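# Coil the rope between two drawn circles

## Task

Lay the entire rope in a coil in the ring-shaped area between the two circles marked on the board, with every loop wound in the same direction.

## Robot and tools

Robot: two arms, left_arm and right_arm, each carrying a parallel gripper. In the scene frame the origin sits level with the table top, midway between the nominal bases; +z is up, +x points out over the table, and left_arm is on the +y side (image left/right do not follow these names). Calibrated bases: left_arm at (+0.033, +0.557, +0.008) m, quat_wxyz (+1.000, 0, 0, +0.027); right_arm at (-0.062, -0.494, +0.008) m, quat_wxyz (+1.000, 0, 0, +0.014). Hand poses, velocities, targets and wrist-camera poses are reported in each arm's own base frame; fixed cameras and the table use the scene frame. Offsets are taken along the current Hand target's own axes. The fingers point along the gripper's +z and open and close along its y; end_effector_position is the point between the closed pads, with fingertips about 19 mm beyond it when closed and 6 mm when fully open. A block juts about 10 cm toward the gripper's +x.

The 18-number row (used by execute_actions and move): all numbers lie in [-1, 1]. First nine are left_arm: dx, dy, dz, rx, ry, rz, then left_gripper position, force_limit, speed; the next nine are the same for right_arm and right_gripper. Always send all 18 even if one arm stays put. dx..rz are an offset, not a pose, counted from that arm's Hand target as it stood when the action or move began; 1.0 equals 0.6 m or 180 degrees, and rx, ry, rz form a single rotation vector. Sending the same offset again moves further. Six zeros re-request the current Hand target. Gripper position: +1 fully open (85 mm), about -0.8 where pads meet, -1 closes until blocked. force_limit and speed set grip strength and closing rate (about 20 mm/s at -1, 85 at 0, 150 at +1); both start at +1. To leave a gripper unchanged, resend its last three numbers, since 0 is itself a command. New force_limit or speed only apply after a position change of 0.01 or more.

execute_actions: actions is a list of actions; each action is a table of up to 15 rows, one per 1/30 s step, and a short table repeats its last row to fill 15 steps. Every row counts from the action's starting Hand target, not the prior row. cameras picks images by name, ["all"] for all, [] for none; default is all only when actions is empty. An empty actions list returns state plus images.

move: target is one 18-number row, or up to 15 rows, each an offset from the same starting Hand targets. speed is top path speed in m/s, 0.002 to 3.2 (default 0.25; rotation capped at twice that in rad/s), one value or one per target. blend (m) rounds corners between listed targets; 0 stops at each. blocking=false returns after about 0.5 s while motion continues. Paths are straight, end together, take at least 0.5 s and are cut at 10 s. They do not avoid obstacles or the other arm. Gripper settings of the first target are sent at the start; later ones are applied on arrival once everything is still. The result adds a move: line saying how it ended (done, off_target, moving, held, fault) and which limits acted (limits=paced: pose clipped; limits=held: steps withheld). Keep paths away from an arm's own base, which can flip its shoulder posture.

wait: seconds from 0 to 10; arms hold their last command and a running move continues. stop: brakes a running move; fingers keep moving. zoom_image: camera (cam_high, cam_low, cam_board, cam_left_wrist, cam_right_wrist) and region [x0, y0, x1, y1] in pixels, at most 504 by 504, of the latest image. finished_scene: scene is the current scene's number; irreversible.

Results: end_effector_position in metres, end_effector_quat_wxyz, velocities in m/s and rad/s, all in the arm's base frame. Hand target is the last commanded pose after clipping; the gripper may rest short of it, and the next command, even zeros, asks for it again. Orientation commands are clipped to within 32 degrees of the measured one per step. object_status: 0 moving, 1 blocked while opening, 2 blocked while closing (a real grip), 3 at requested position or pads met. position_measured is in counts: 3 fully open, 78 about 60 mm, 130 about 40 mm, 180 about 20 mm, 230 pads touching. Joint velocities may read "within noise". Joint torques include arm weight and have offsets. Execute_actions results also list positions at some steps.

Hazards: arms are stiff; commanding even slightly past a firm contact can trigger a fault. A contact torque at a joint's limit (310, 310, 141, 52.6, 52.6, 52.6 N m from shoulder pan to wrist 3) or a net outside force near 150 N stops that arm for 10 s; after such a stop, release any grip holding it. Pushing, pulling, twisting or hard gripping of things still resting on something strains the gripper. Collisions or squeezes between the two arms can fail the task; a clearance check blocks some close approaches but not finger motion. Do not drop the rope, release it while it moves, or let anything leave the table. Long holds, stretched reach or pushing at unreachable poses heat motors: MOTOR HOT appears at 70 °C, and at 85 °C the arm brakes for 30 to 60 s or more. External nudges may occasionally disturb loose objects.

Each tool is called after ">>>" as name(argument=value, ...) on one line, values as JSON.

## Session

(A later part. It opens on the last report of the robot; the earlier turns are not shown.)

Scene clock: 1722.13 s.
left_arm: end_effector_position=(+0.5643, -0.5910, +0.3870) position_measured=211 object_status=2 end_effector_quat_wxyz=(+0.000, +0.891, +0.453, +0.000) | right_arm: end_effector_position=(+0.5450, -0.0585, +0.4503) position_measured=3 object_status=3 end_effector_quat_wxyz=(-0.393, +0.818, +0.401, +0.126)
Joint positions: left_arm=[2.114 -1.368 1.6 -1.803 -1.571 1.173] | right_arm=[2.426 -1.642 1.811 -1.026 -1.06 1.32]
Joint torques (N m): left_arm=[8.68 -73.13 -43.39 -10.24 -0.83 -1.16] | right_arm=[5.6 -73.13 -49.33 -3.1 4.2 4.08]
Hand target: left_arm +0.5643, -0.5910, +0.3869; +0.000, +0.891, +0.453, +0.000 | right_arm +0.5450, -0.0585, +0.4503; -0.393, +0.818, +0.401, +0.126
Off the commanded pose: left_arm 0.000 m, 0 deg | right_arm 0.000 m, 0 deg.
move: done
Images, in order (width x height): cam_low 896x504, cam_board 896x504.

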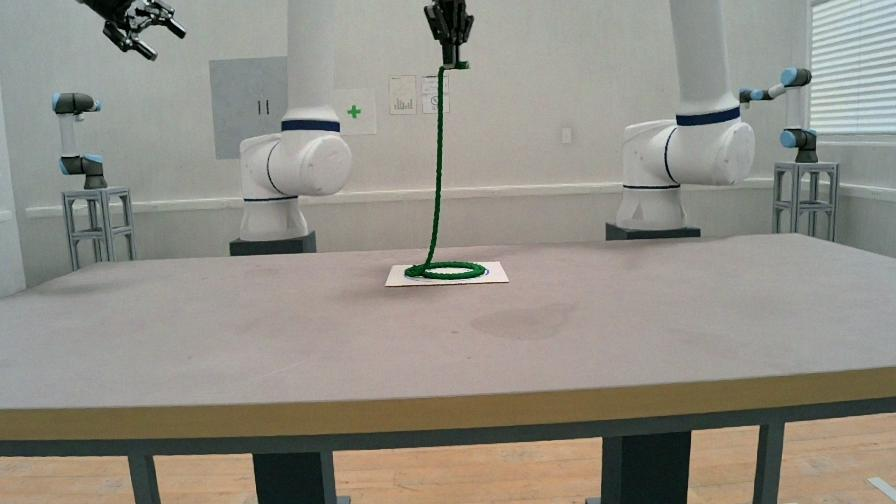

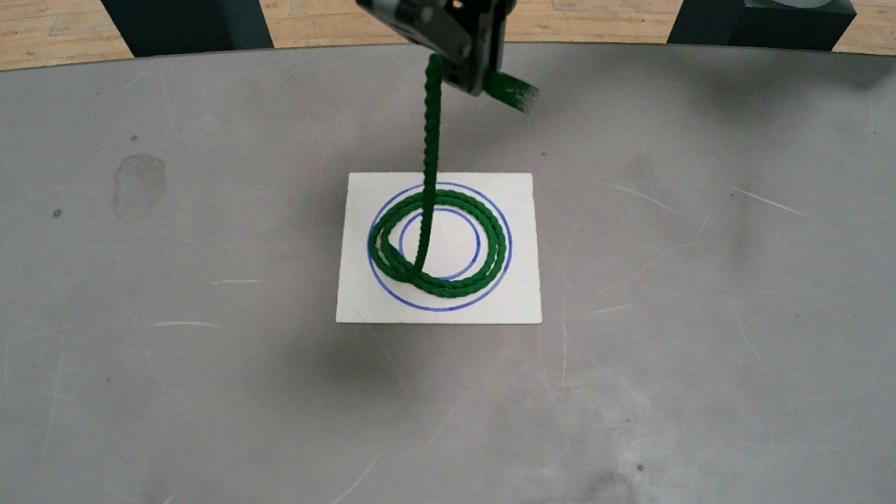

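>>> move(target=[[0.0005,0.0095,0.0175,0,0,0.0389,-1,-1,-1,0,0,0,0,0,0,1,0,0],[0.0305,-0.0232,0.0475,0,0,-0.05,-1,-1,-1,0,0,0,0,0,0,1,0,0],[0.046,-0.0718,0.0783,0,0,-0.1611,-1,-1,-1,0,0,0,0,0,0,1,0,0]], speed=0.06, blend=0.008, cameras=["cam_board","cam_low"])

>>> zoom_image(camera="cam_board", region=[320, 150, 560, 340])

>>> zoom_image(camera="cam_low", region=[370, 200, 530, 300])

Scene clock: 1756.80 s.
left_arm: end_effector_position=(+0.5458, -0.5434, +0.3399) position_measured=211 object_status=2 end_effector_quat_wxyz=(+0.000, +0.750, +0.662, +0.000) | right_arm: end_effector_position=(+0.5450, -0.0585, +0.4503) position_measured=3 object_status=3 end_effector_quat_wxyz=(-0.393, +0.818, +0.401, +0.126)
Joint positions: left_arm=[2.126 -1.423 1.751 -1.899 -1.571 0.679] | right_arm=[2.426 -1.642 1.811 -1.026 -1.06 1.32]
Joint torques (N m): left_arm=[-10.97 -68.87 -42.79 -10.42 0.15 -1.33] | right_arm=[5.09 -73.49 -48.7 -3.12 3.95 3.52]
Hand target: left_arm +0.5458, -0.5433, +0.3399; +0.000, +0.750, +0.662, +0.000 | right_arm +0.5450, -0.0585, +0.4503; -0.393, +0.818, +0.401, +0.126
Off the commanded pose: left_arm 0.000 m, 0 deg | right_arm 0.000 m, 0 deg.
move: done
Images, in order (width x height): cam_low 896x504, cam_board 896x504.

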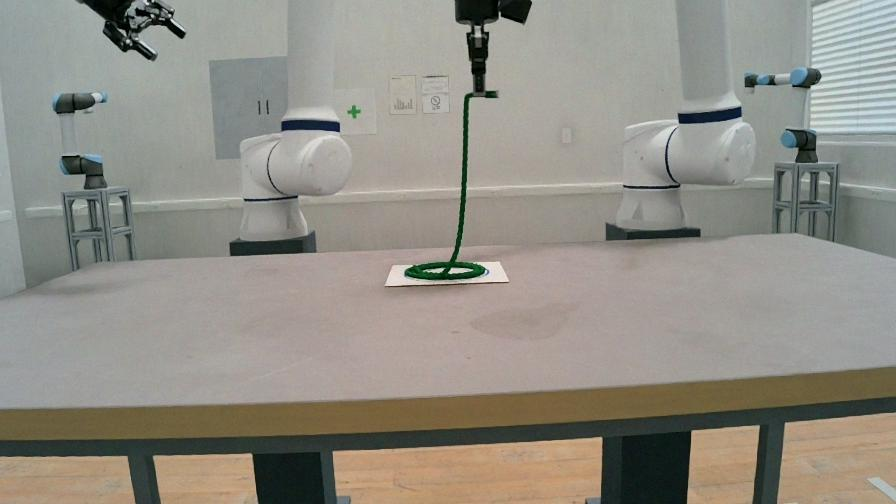

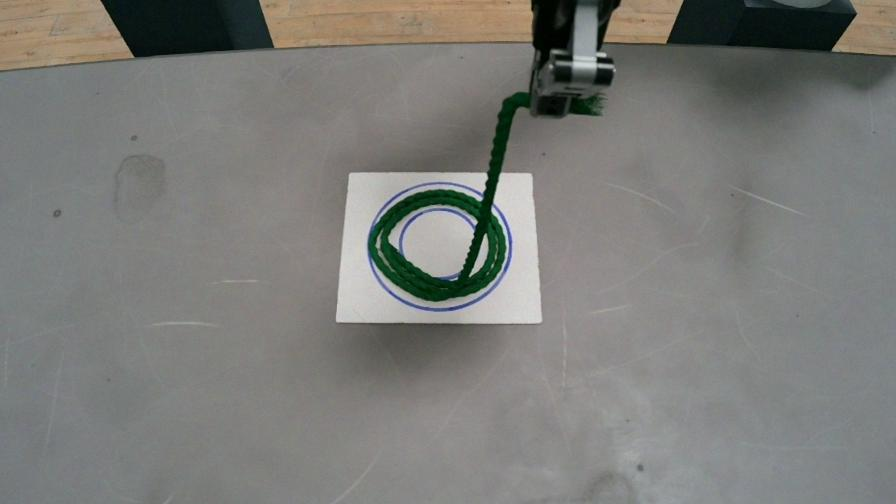

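Scaled by 2.100.

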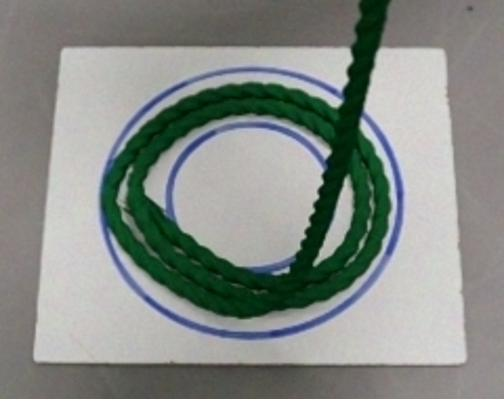

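Scaled by 3.150.

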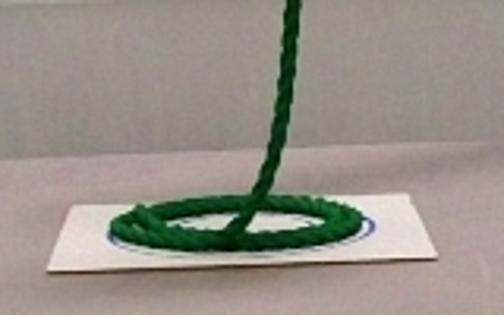

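>>> move(target=[[0.0233,-0.0443,0.0317,0,0,-0.1111,-1,-1,-1,0,0,0,0,0,0,1,0,0],[0.0353,-0.0872,0.0625,0,0,-0.2056,-1,-1,-1,0,0,0,0,0,0,1,0,0],[0.0327,-0.1323,0.0867,0,0,-0.3,-1,-1,-1,0,0,0,0,0,0,1,0,0]], speed=0.07, blend=0.008, cameras=["cam_board","cam_low"])

>>> zoom_image(camera="cam_board", region=[320, 150, 560, 340])

>>> zoom_image(camera="cam_low", region=[370, 200, 530, 300])

Scene clock: 1796.90 s.
left_arm: end_effector_position=(+0.4695, -0.5141, +0.2879) position_measured=211 object_status=2 end_effector_quat_wxyz=(+0.000, +0.367, +0.930, +0.000) | right_arm: end_effector_position=(+0.5450, -0.0585, +0.4503) position_measured=3 object_status=3 end_effector_quat_wxyz=(-0.393, +0.818, +0.401, +0.126)
Joint positions: left_arm=[2.053 -1.51 1.946 -2.008 -1.571 -0.336] | right_arm=[2.426 -1.642 1.811 -1.026 -1.06 1.32]
Joint torques (N m): left_arm=[-10.51 -59.23 -40.4 -10.28 1.16 -0.19] | right_arm=[6.13 -73.2 -49.01 -3.29 3.82 3.55]
Hand target: left_arm +0.4695, -0.5141, +0.2878; +0.000, +0.367, +0.930, +0.000 | right_arm +0.5450, -0.0585, +0.4503; -0.393, +0.818, +0.401, +0.126
Off the commanded pose: left_arm 0.000 m, 0 deg | right_arm 0.000 m, 0 deg.
move: done
Images, in order (width x height): cam_low 896x504, cam_board 896x504.

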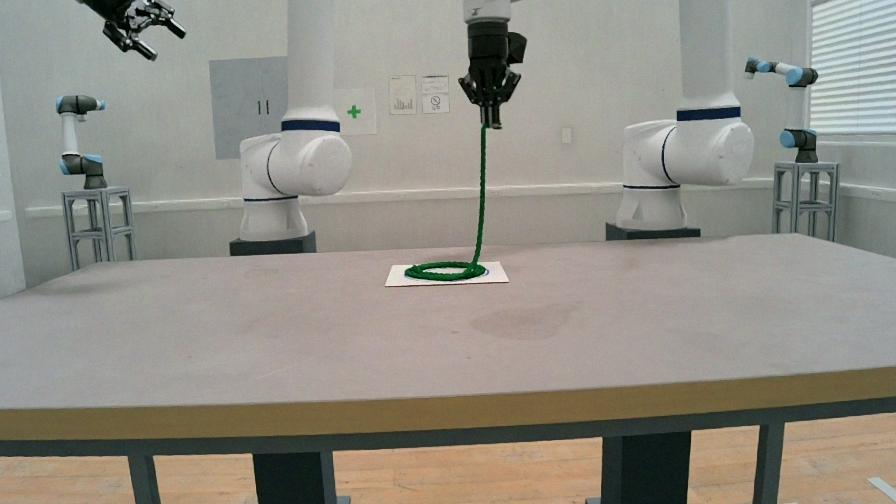

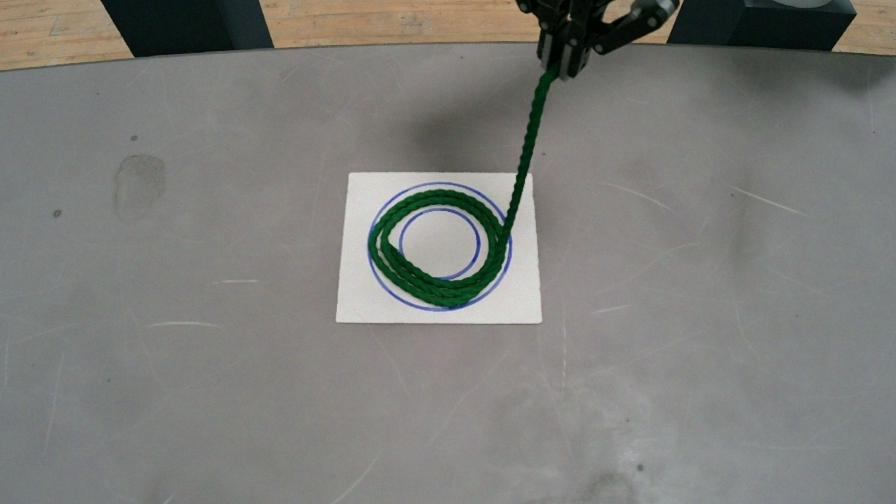

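Scaled by 2.100.

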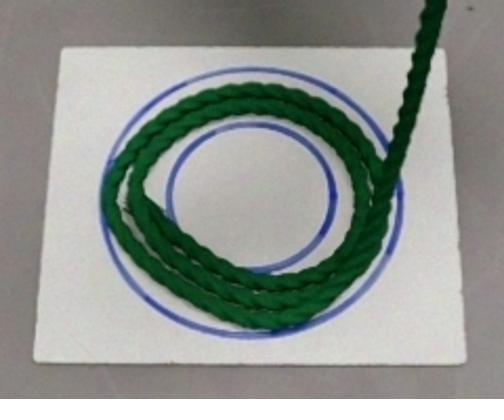

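Scaled by 3.150.

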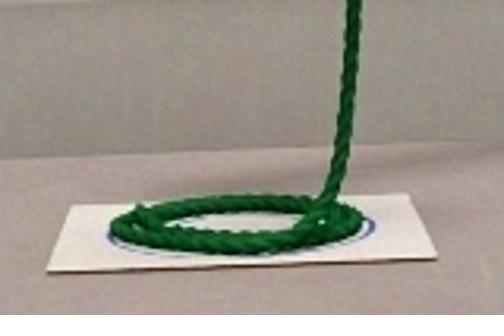

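>>> zoom_image(camera="cam_board", region=[400, 240, 520, 330])

Scaled by 4.200.

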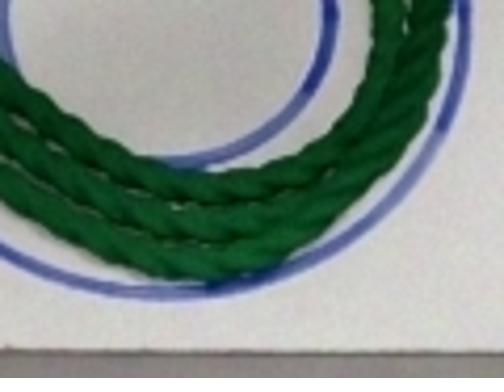

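>>> move(target=[[0.025,-0.0358,0.0233,0,0,-0.0944,-1,-1,-1,0,0,0,0,0,0,1,0,0],[0.042,-0.0702,0.0525,0,0,-0.1722,-1,-1,-1,0,0,0,0,0,0,1,0,0]], speed=0.06, blend=0.008, cameras=["cam_board","cam_low"])

>>> zoom_image(camera="cam_board", region=[320, 150, 560, 340])

>>> zoom_image(camera="cam_low", region=[370, 200, 530, 300])

Scene clock: 1831.30 s.
left_arm: end_effector_position=(+0.4223, -0.5277, +0.2563) position_measured=211 object_status=2 end_effector_quat_wxyz=(+0.000, +0.105, +0.994, +0.000) | right_arm: end_effector_position=(+0.5450, -0.0585, +0.4503) position_measured=3 object_status=3 end_effector_quat_wxyz=(-0.393, +0.818, +0.401, +0.126)
Joint positions: left_arm=[1.98 -1.518 2.017 -2.071 -1.571 -0.95] | right_arm=[2.426 -1.642 1.811 -1.026 -1.06 1.32]
Joint torques (N m): left_arm=[-12.16 -35.2 -39.24 -10.49 1.81 -0.82] | right_arm=[5.37 -74.5 -48.91 -3.05 3.4 3.73]
Hand target: left_arm +0.4223, -0.5277, +0.2563; +0.000, +0.105, +0.994, +0.000 | right_arm +0.5450, -0.0585, +0.4503; -0.393, +0.818, +0.401, +0.126
Off the commanded pose: left_arm 0.000 m, 0 deg | right_arm 0.000 m, 0 deg.
move: done
Images, in order (width x height): cam_low 896x504, cam_board 896x504.

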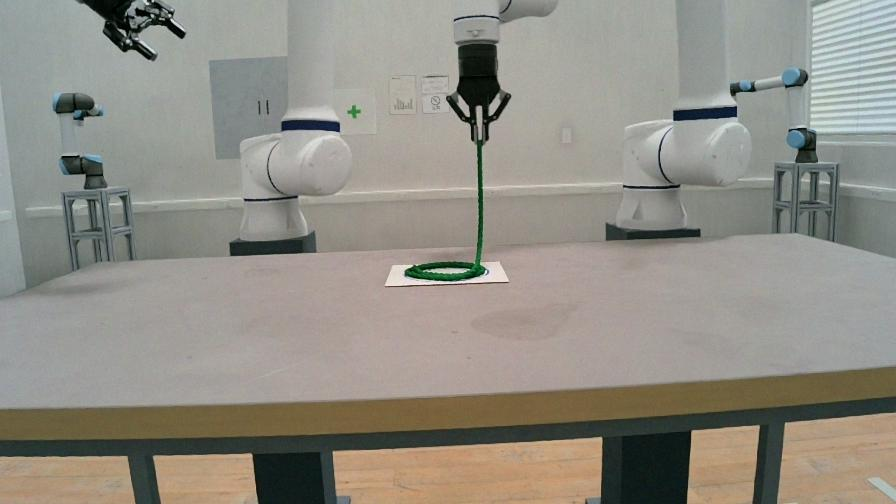

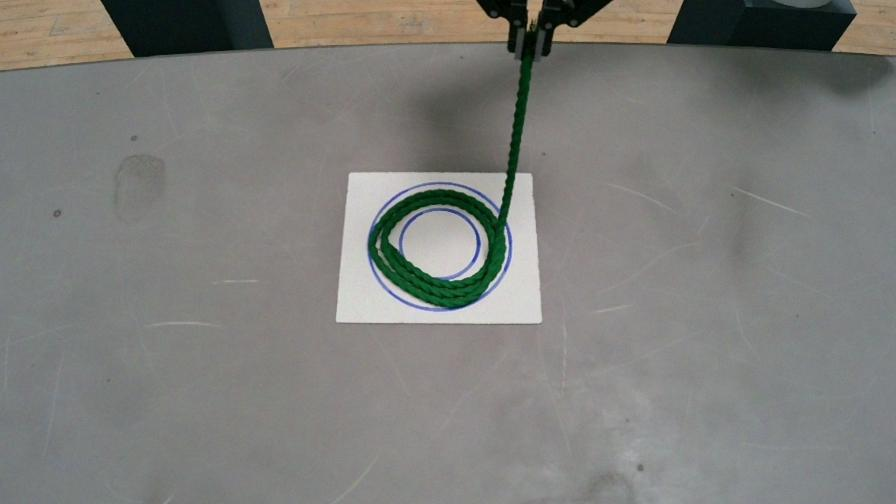

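Scaled by 2.100.

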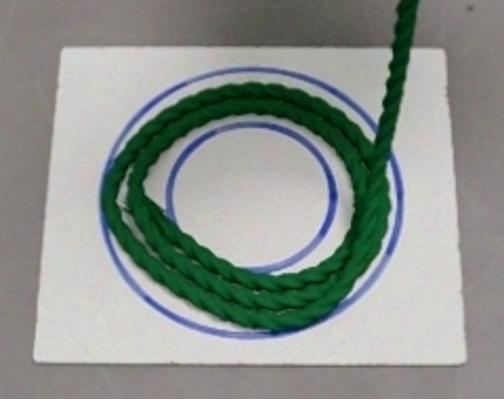

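Scaled by 3.150.

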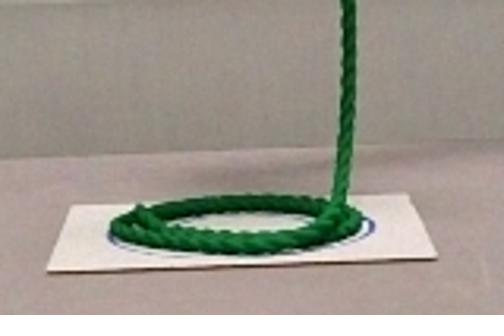

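>>> move(target=[[0.0263,-0.0263,0.0292,0,0,-0.0778,-1,-1,-1,0,0,0,0,0,0,1,0,0],[0.036,-0.0598,0.0583,0,0,-0.1667,-1,-1,-1,0,0,0,0,0,0,1,0,0],[0.0453,-0.0965,0.0875,0,0,-0.2556,-1,-1,-1,0,0,0,0,0,0,1,0,0]], speed=0.06, blend=0.008, cameras=["cam_board","cam_low"])

>>> zoom_image(camera="cam_board", region=[320, 150, 560, 340])

>>> zoom_image(camera="cam_low", region=[370, 200, 530, 300])

Scene clock: 1874.17 s.
left_arm: end_effector_position=(+0.3836, -0.5786, +0.2039) position_measured=211 object_status=2 end_effector_quat_wxyz=(+0.000, -0.292, +0.957, +0.000) | right_arm: end_effector_position=(+0.5450, -0.0585, +0.4503) position_measured=3 object_status=3 end_effector_quat_wxyz=(-0.393, +0.818, +0.401, +0.126)
Joint positions: left_arm=[1.898 -1.439 2.036 -2.169 -1.571 -1.836] | right_arm=[2.426 -1.642 1.811 -1.026 -1.06 1.32]
Joint torques (N m): left_arm=[-11.09 -38.51 -50.6 -10.54 1.4 -0.71] | right_arm=[5.19 -76.1 -47.97 -3.14 3.59 3.67]
Hand target: left_arm +0.3836, -0.5786, +0.2038; +0.000, -0.292, +0.957, +0.000 | right_arm +0.5450, -0.0585, +0.4503; -0.393, +0.818, +0.401, +0.126
Off the commanded pose: left_arm 0.000 m, 0 deg | right_arm 0.000 m, 0 deg.
move: done
Images, in order (width x height): cam_low 896x504, cam_board 896x504.

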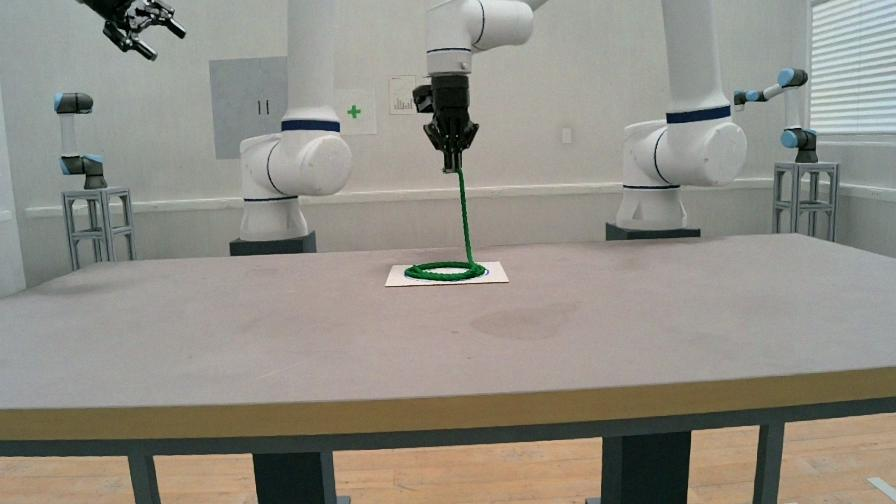

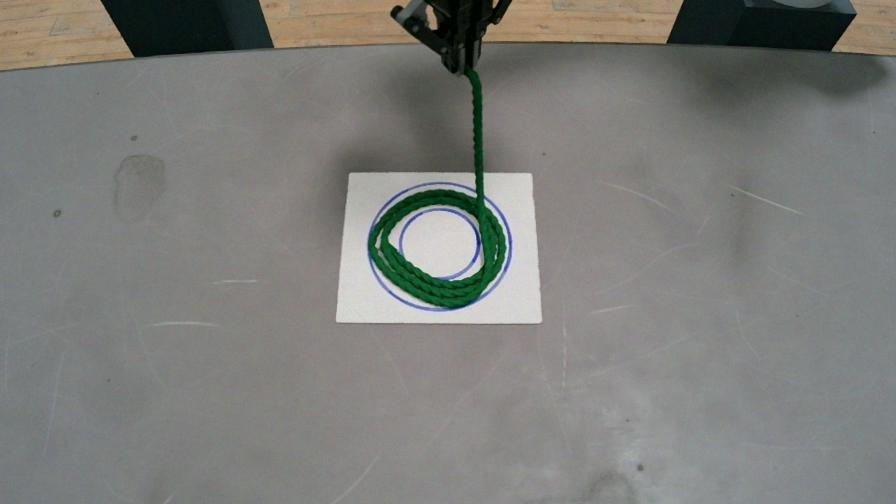

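Scaled by 2.100.

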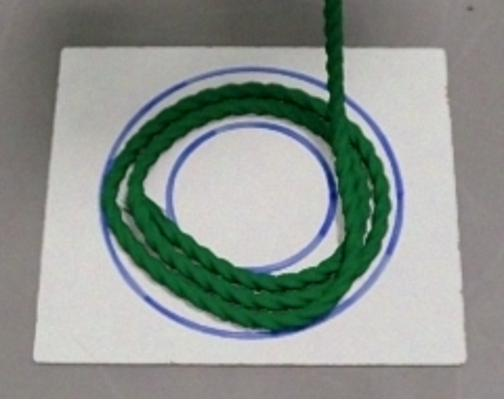

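Scaled by 3.150.

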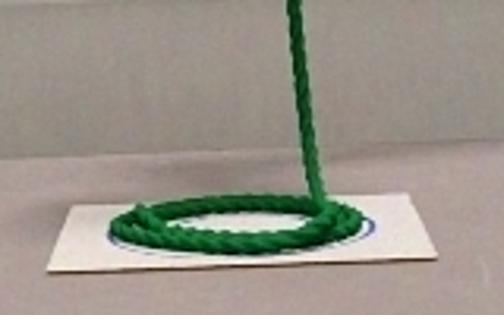

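>>> move(target=[[-0.0651,0.0597,-0.0833,0,0,0.15,-1,-1,-1,0,0,0,0,0,0,1,0,0],[-0.155,0.0545,-0.1333,0,0,0.3722,-1,-1,-1,0,0,0,0,0,0,1,0,0],[-0.193,0.0301,-0.15,0,0,0.4389,-1,-1,-1,0,0,0,0,0,0,1,0,0]], speed=0.1, blend=0.015, cameras=["cam_board","cam_low"])

>>> zoom_image(camera="cam_board", region=[320, 150, 560, 340])

>>> zoom_image(camera="cam_low", region=[370, 200, 530, 300])

Scene clock: 1945.57 s.
left_arm: end_effector_position=(+0.4696, -0.4990, +0.2938) position_measured=211 object_status=2 end_effector_quat_wxyz=(+0.000, +0.383, +0.924, +0.000) | right_arm: end_effector_position=(+0.5450, -0.0585, +0.4503) position_measured=3 object_status=3 end_effector_quat_wxyz=(-0.393, +0.818, +0.401, +0.126)
Joint positions: left_arm=[2.064 -1.532 1.959 -1.998 -1.571 -0.291] | right_arm=[2.426 -1.642 1.811 -1.026 -1.06 1.32]
Joint torques (N m): left_arm=[9.16 -35.21 -54.47 -2.08 -1.76 2.74] | right_arm=[6.69 -74.95 -47.92 -3.12 3.39 3.35]
Hand target: left_arm +0.4696, -0.4990, +0.2938; +0.000, +0.383, +0.924, +0.000 | right_arm +0.5450, -0.0585, +0.4503; -0.393, +0.818, +0.401, +0.126
Off the commanded pose: left_arm 0.000 m, 0 deg | right_arm 0.000 m, 0 deg.
move: done
Images, in order (width x height): cam_low 896x504, cam_board 896x504.

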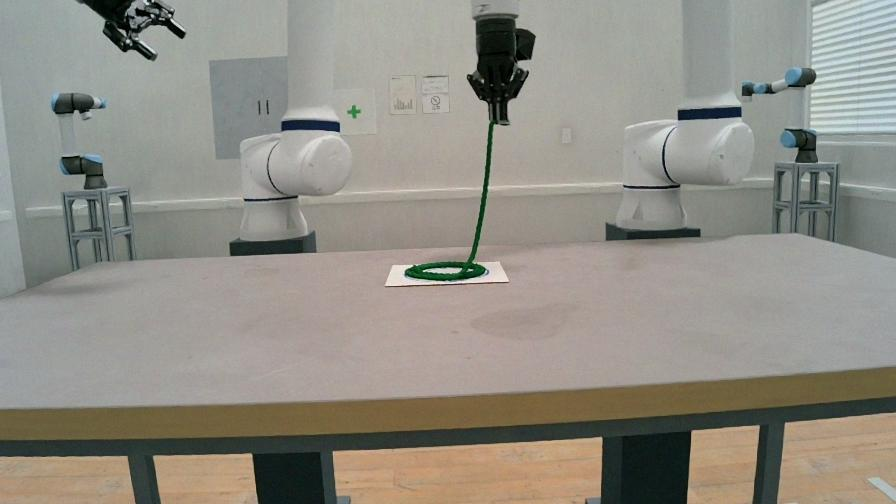

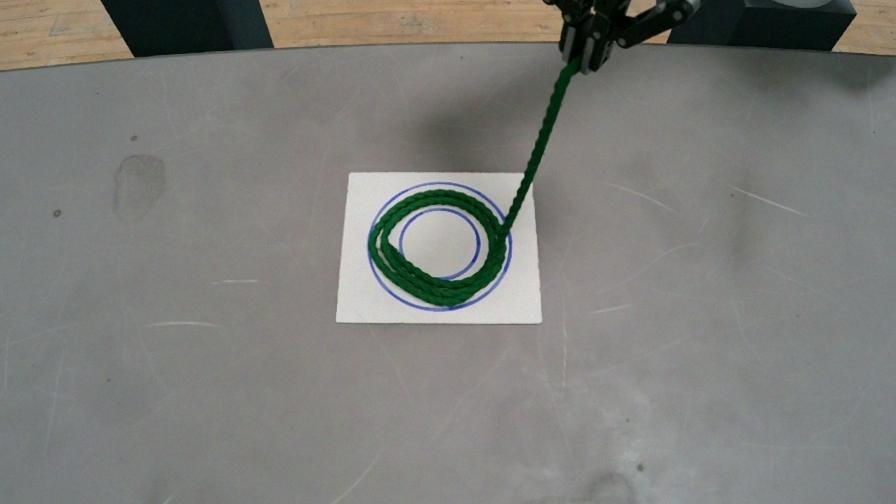

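Scaled by 2.100.

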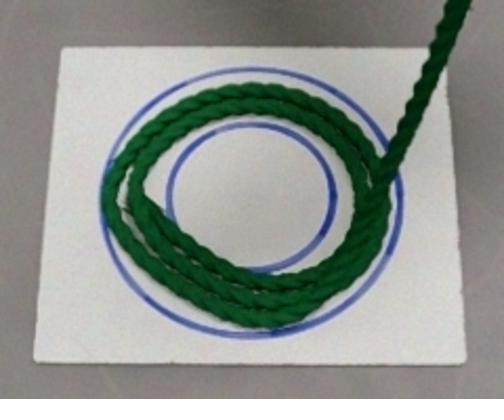

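Scaled by 3.150.

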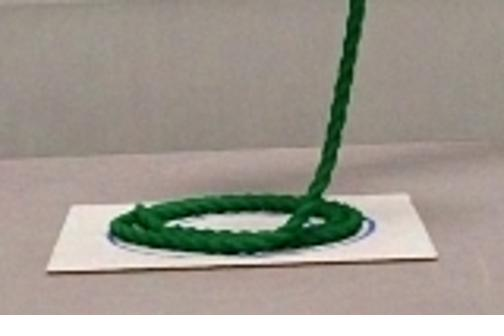

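>>> move(target=[[0.0163,-0.0338,0.0533,0,0,-0.05,-1,-1,-1,0,0,0,0,0,0,1,0,0],[0.0363,-0.0733,0.0825,0,0,-0.1333,-1,-1,-1,0,0,0,0,0,0,1,0,0]], speed=0.05, blend=0.008, cameras=["cam_board","cam_low"])

>>> zoom_image(camera="cam_board", region=[320, 150, 560, 340])

>>> zoom_image(camera="cam_low", region=[370, 200, 530, 300])

Scene clock: 1966.87 s.
left_arm: end_effector_position=(+0.4231, -0.5146, +0.2443) position_measured=211 object_status=2 end_effector_quat_wxyz=(+0.000, +0.183, +0.983, +0.000) | right_arm: end_effector_position=(+0.5450, -0.0585, +0.4503) position_measured=3 object_status=3 end_effector_quat_wxyz=(-0.393, +0.818, +0.401, +0.126)
Joint positions: left_arm=[1.989 -1.523 2.046 -2.095 -1.571 -0.784] | right_arm=[2.426 -1.642 1.811 -1.026 -1.06 1.32]
Joint torques (N m): left_arm=[-11.39 -56.41 -38.29 -10.41 1.1 -0.7] | right_arm=[5.53 -74.73 -48.47 -2.73 3.56 4.05]
Hand target: left_arm +0.4231, -0.5146, +0.2443; +0.000, +0.183, +0.983, +0.000 | right_arm +0.5450, -0.0585, +0.4503; -0.393, +0.818, +0.401, +0.126
Off the commanded pose: left_arm 0.000 m, 0 deg | right_arm 0.000 m, 0 deg.
move: done
Images, in order (width x height): cam_low 896x504, cam_board 896x504.

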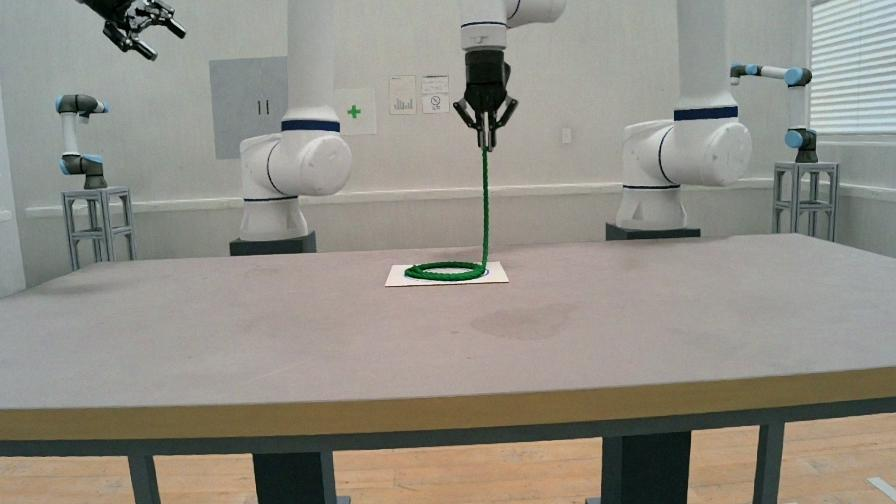

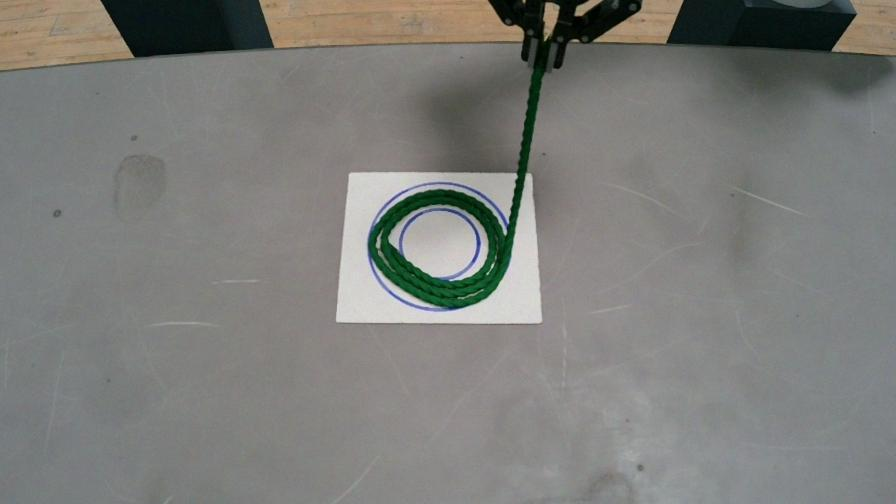

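Scaled by 2.100.

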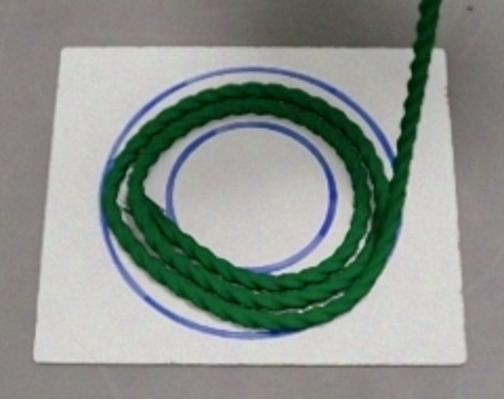

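Scaled by 3.150.

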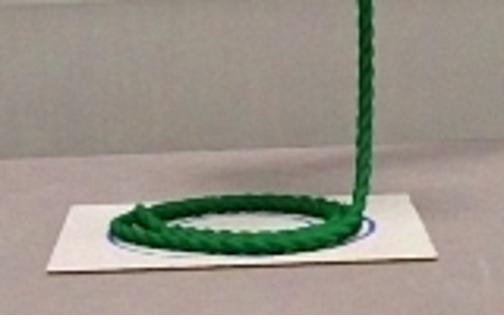

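>>> move(target=[0.02,-0.0435,0.0225,0,0,-0.0889,-1,-1,-1,0,0,0,0,0,0,1,0,0], speed=0.05, cameras=["cam_board","cam_low"])

>>> zoom_image(camera="cam_board", region=[320, 150, 560, 340])

>>> zoom_image(camera="cam_low", region=[370, 200, 530, 300])

Scene clock: 1987.17 s.
left_arm: end_effector_position=(+0.4025, -0.5346, +0.2308) position_measured=211 object_status=2 end_effector_quat_wxyz=(+0.000, +0.045, +0.999, +0.000) | right_arm: end_effector_position=(+0.5450, -0.0585, +0.4503) position_measured=3 object_status=3 end_effector_quat_wxyz=(-0.393, +0.818, +0.401, +0.126)
Joint positions: left_arm=[1.948 -1.506 2.055 -2.121 -1.571 -1.105] | right_arm=[2.426 -1.642 1.811 -1.026 -1.06 1.32]
Joint torques (N m): left_arm=[-9.88 -35.12 -37.86 -10.5 1.23 -0.22] | right_arm=[4.1 -77.51 -48.79 -2.64 3.39 4.02]
Hand target: left_arm +0.4025, -0.5347, +0.2308; +0.000, +0.044, +0.999, +0.000 | right_arm +0.5450, -0.0585, +0.4503; -0.393, +0.818, +0.401, +0.126
Off the commanded pose: left_arm 0.000 m, 0 deg | right_arm 0.000 m, 0 deg.
move: done
Images, in order (width x height): cam_low 896x504, cam_board 896x504.

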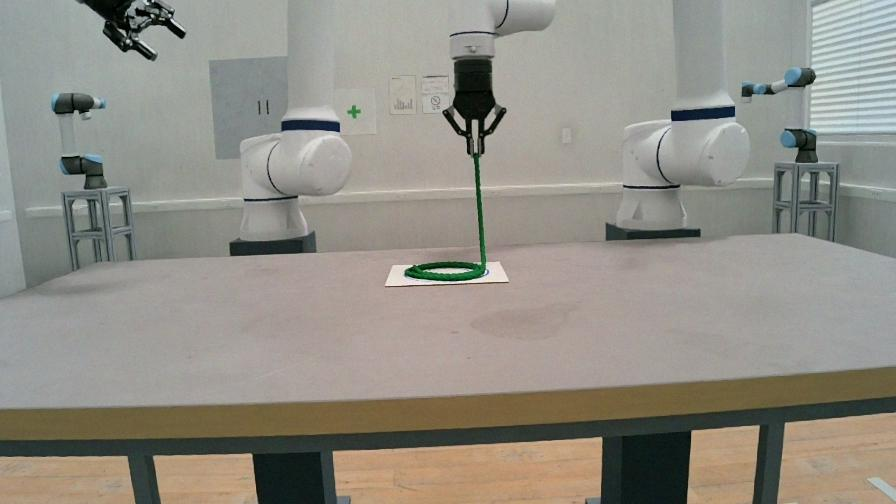

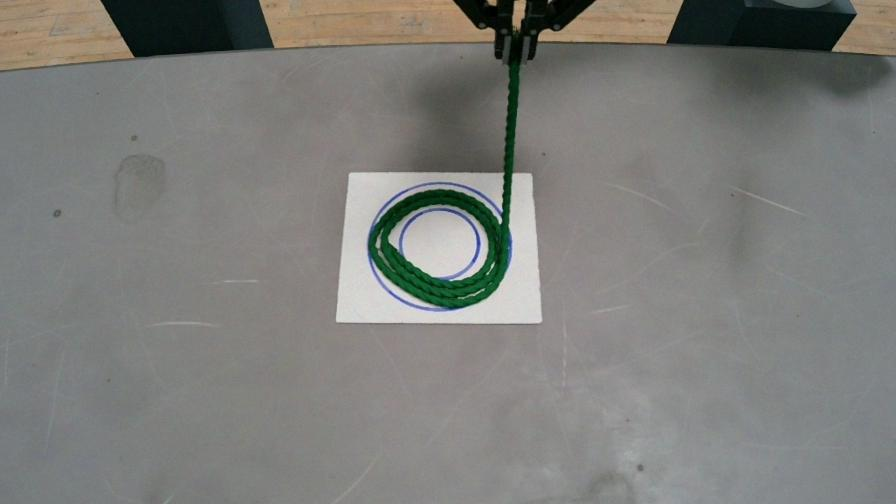

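Scaled by 2.100.

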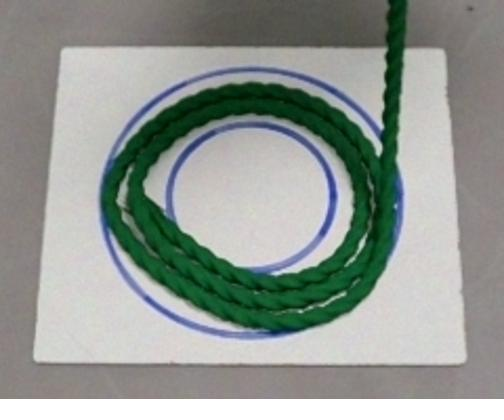

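Scaled by 3.150.

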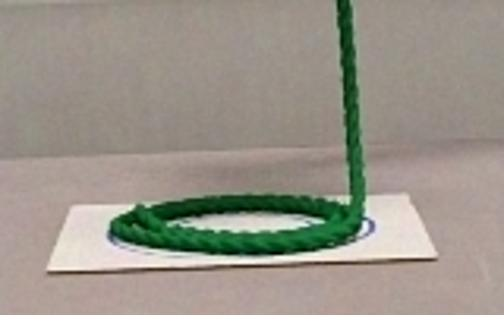

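>>> move(target=[0.0262,-0.0313,0.0267,0,0,-0.0833,-1,-1,-1,0,0,0,0,0,0,1,0,0], speed=0.05, cameras=["cam_board"])

>>> zoom_image(camera="cam_board", region=[320, 150, 560, 340])

Scene clock: 2003.10 s.
left_arm: end_effector_position=(+0.3852, -0.5520, +0.2148) position_measured=211 object_status=2 end_effector_quat_wxyz=(+0.000, -0.086, +0.996, +0.000) | right_arm: end_effector_position=(+0.5450, -0.0585, +0.4503) position_measured=3 object_status=3 end_effector_quat_wxyz=(-0.393, +0.818, +0.401, +0.126)
Joint positions: left_arm=[1.913 -1.483 2.064 -2.152 -1.571 -1.401] | right_arm=[2.426 -1.642 1.811 -1.026 -1.06 1.32]
Joint torques (N m): left_arm=[-11.34 -36.71 -36.93 -10.45 1.64 -0.53] | right_arm=[2.16 -78.99 -50.09 -2.82 3.23 3.44]
Hand target: left_arm +0.3852, -0.5520, +0.2148; +0.000, -0.086, +0.996, +0.000 | right_arm +0.5450, -0.0585, +0.4503; -0.393, +0.818, +0.401, +0.126
Off the commanded pose: left_arm 0.000 m, 0 deg | right_arm 0.000 m, 0 deg.
move: done
Images, in order (width x height): cam_board 896x504.

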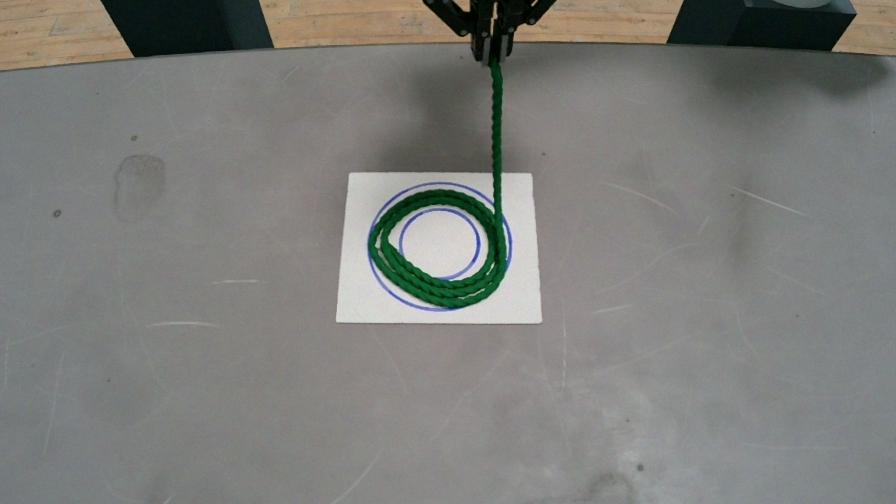

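Scaled by 2.100.

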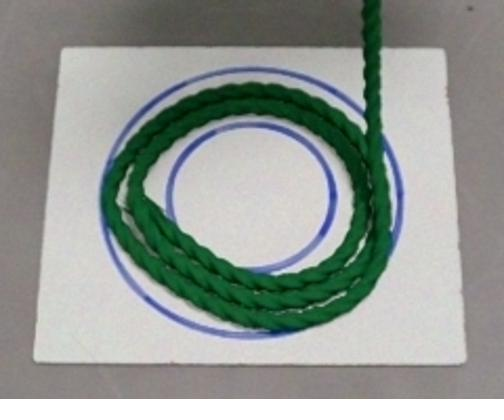

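>>> move(target=[[0.0273,-0.0328,0.0283,0,0,-0.0833,-1,-1,-1,0,0,0,0,0,0,1,0,0],[0.0435,-0.0723,0.06,0,0,-0.1667,-1,-1,-1,0,0,0,0,0,0,1,0,0]], speed=0.05, blend=0.008, cameras=["cam_board","cam_low"])

>>> zoom_image(camera="cam_board", region=[320, 150, 560, 340])

>>> zoom_image(camera="cam_low", region=[370, 200, 530, 300])

Scene clock: 2021.93 s.
left_arm: end_effector_position=(+0.3670, -0.5992, +0.1788) position_measured=211 object_status=2 end_effector_quat_wxyz=(+0.000, -0.341, +0.940, +0.000) | right_arm: end_effector_position=(+0.5450, -0.0585, +0.4503) position_measured=3 object_status=3 end_effector_quat_wxyz=(-0.393, +0.818, +0.401, +0.126)
Joint positions: left_arm=[1.865 -1.4 2.043 -2.215 -1.571 -1.973] | right_arm=[2.426 -1.642 1.811 -1.026 -1.06 1.32]
Joint torques (N m): left_arm=[-9.65 -41.92 -49.33 -10.61 1.6 -0.92] | right_arm=[5.34 -78.98 -48.56 -2.92 3.11 3.71]
Hand target: left_arm +0.3670, -0.5992, +0.1788; +0.000, -0.341, +0.940, +0.000 | right_arm +0.5450, -0.0585, +0.4503; -0.393, +0.818, +0.401, +0.126
Off the commanded pose: left_arm 0.000 m, 0 deg | right_arm 0.000 m, 0 deg.
move: done
Images, in order (width x height): cam_low 896x504, cam_board 896x504.

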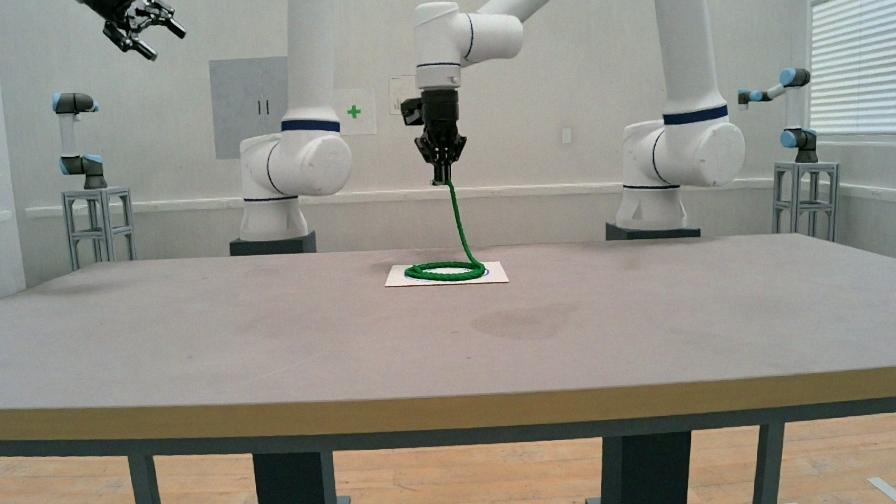

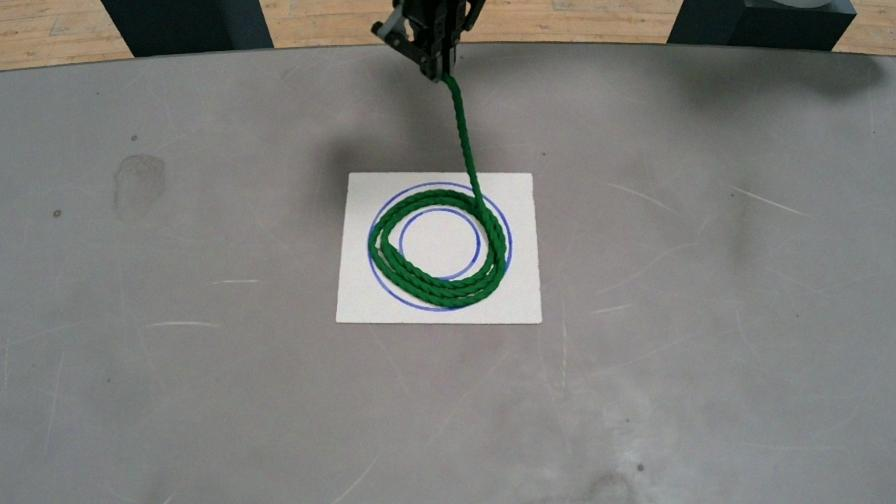

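Scaled by 2.100.

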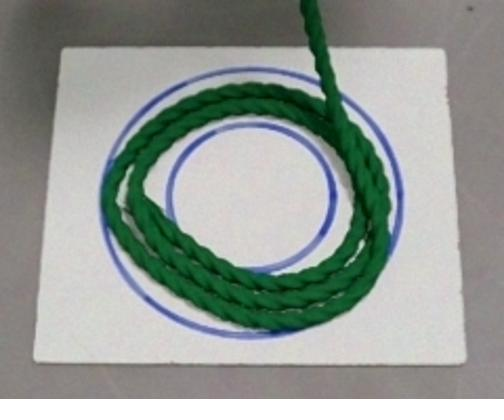

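Scaled by 3.150.

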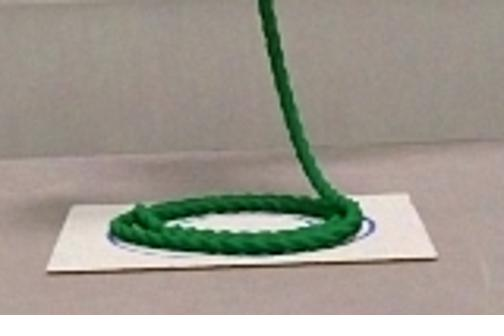

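>>> move(target=[[0.0258,-0.0312,0.03,0,0,-0.0833,-1,-1,-1,0,0,0,0,0,0,1,0,0],[0.044,-0.0672,0.0617,0,0,-0.1667,-1,-1,-1,0,0,0,0,0,0,1,0,0]], speed=0.05, blend=0.008, cameras=["cam_board","cam_low"])

>>> zoom_image(camera="cam_board", region=[320, 150, 560, 340])

>>> zoom_image(camera="cam_low", region=[370, 200, 530, 300])

Scene clock: 2075.60 s.
left_arm: end_effector_position=(+0.3726, -0.6471, +0.1419) position_measured=211 object_status=2 end_effector_quat_wxyz=(+0.000, -0.573, +0.820, +0.000) | right_arm: end_effector_position=(+0.5450, -0.0585, +0.4503) position_measured=3 object_status=3 end_effector_quat_wxyz=(-0.393, +0.818, +0.401, +0.126)
Joint positions: left_arm=[1.853 -1.294 1.988 -2.265 -1.571 -2.508] | right_arm=[2.426 -1.642 1.811 -1.026 -1.06 1.32]
Joint torques (N m): left_arm=[-11.61 -48.14 -47.81 -10.72 1.57 -0.63] | right_arm=[4.32 -79.1 -47.74 -2.67 3.24 3.51]
Hand target: left_arm +0.3726, -0.6471, +0.1418; +0.000, -0.573, +0.820, +0.000 | right_arm +0.5450, -0.0585, +0.4503; -0.393, +0.818, +0.401, +0.126
Off the commanded pose: left_arm 0.000 m, 0 deg | right_arm 0.000 m, 0 deg.
move: done
Images, in order (width x height): cam_low 896x504, cam_board 896x504.

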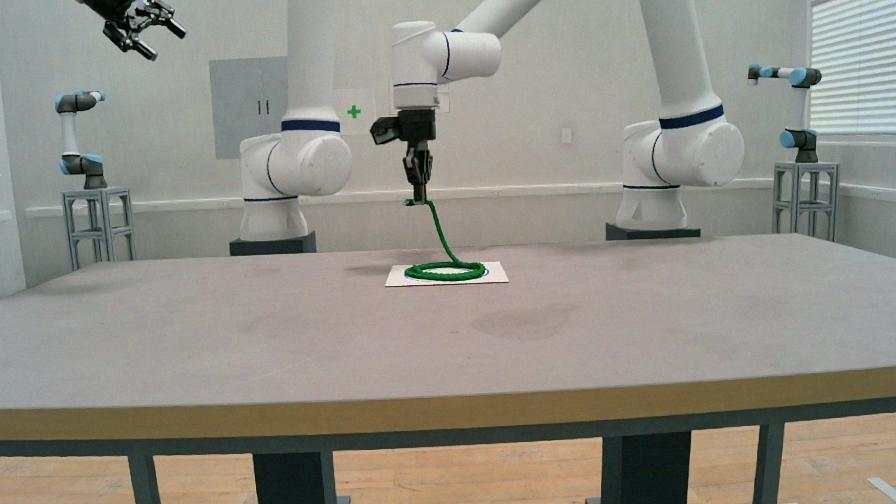

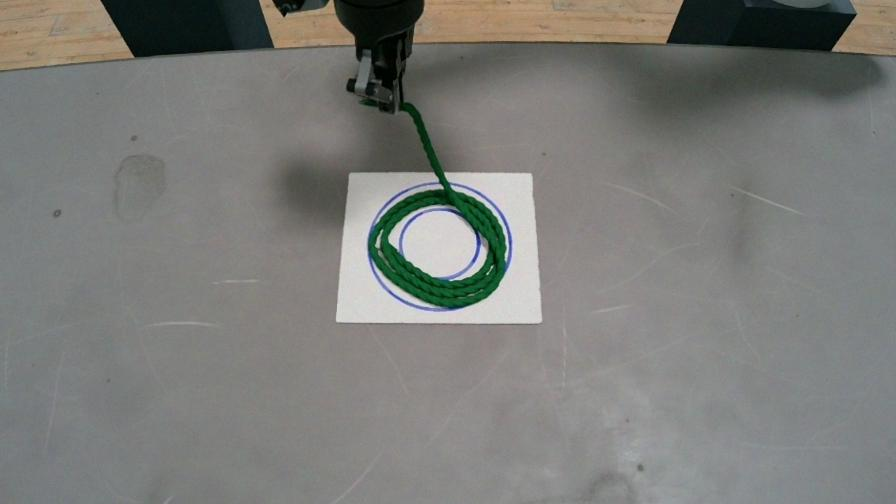

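Scaled by 2.100.

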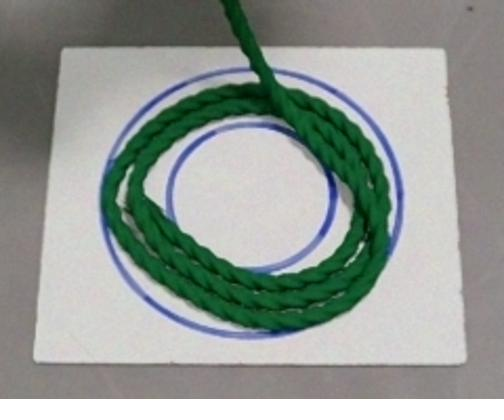

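Scaled by 3.150.

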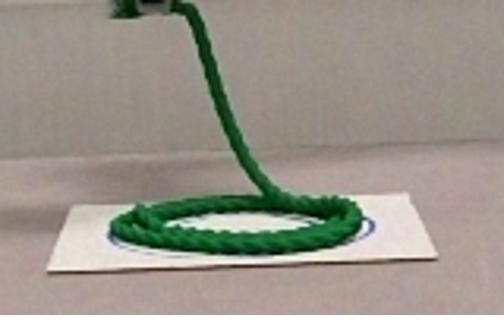

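>>> zoom_image(camera="cam_board", region=[420, 170, 520, 260])

>>> zoom_image(camera="cam_low", region=[400, 240, 500, 290])

Scaled by 5.040.

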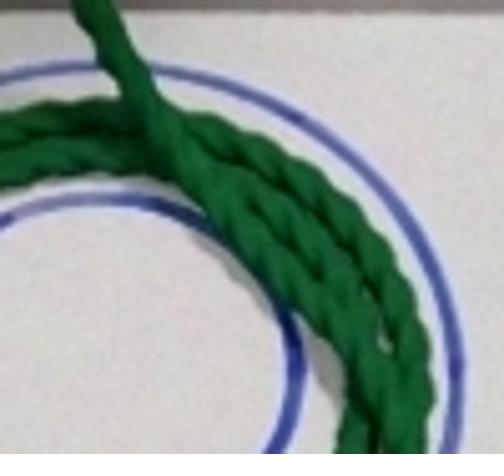

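Scaled by 5.040.

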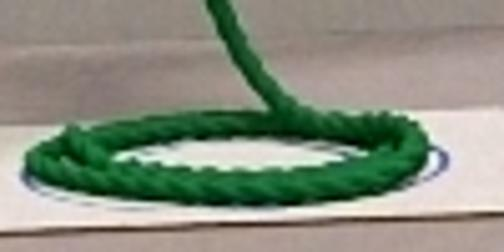

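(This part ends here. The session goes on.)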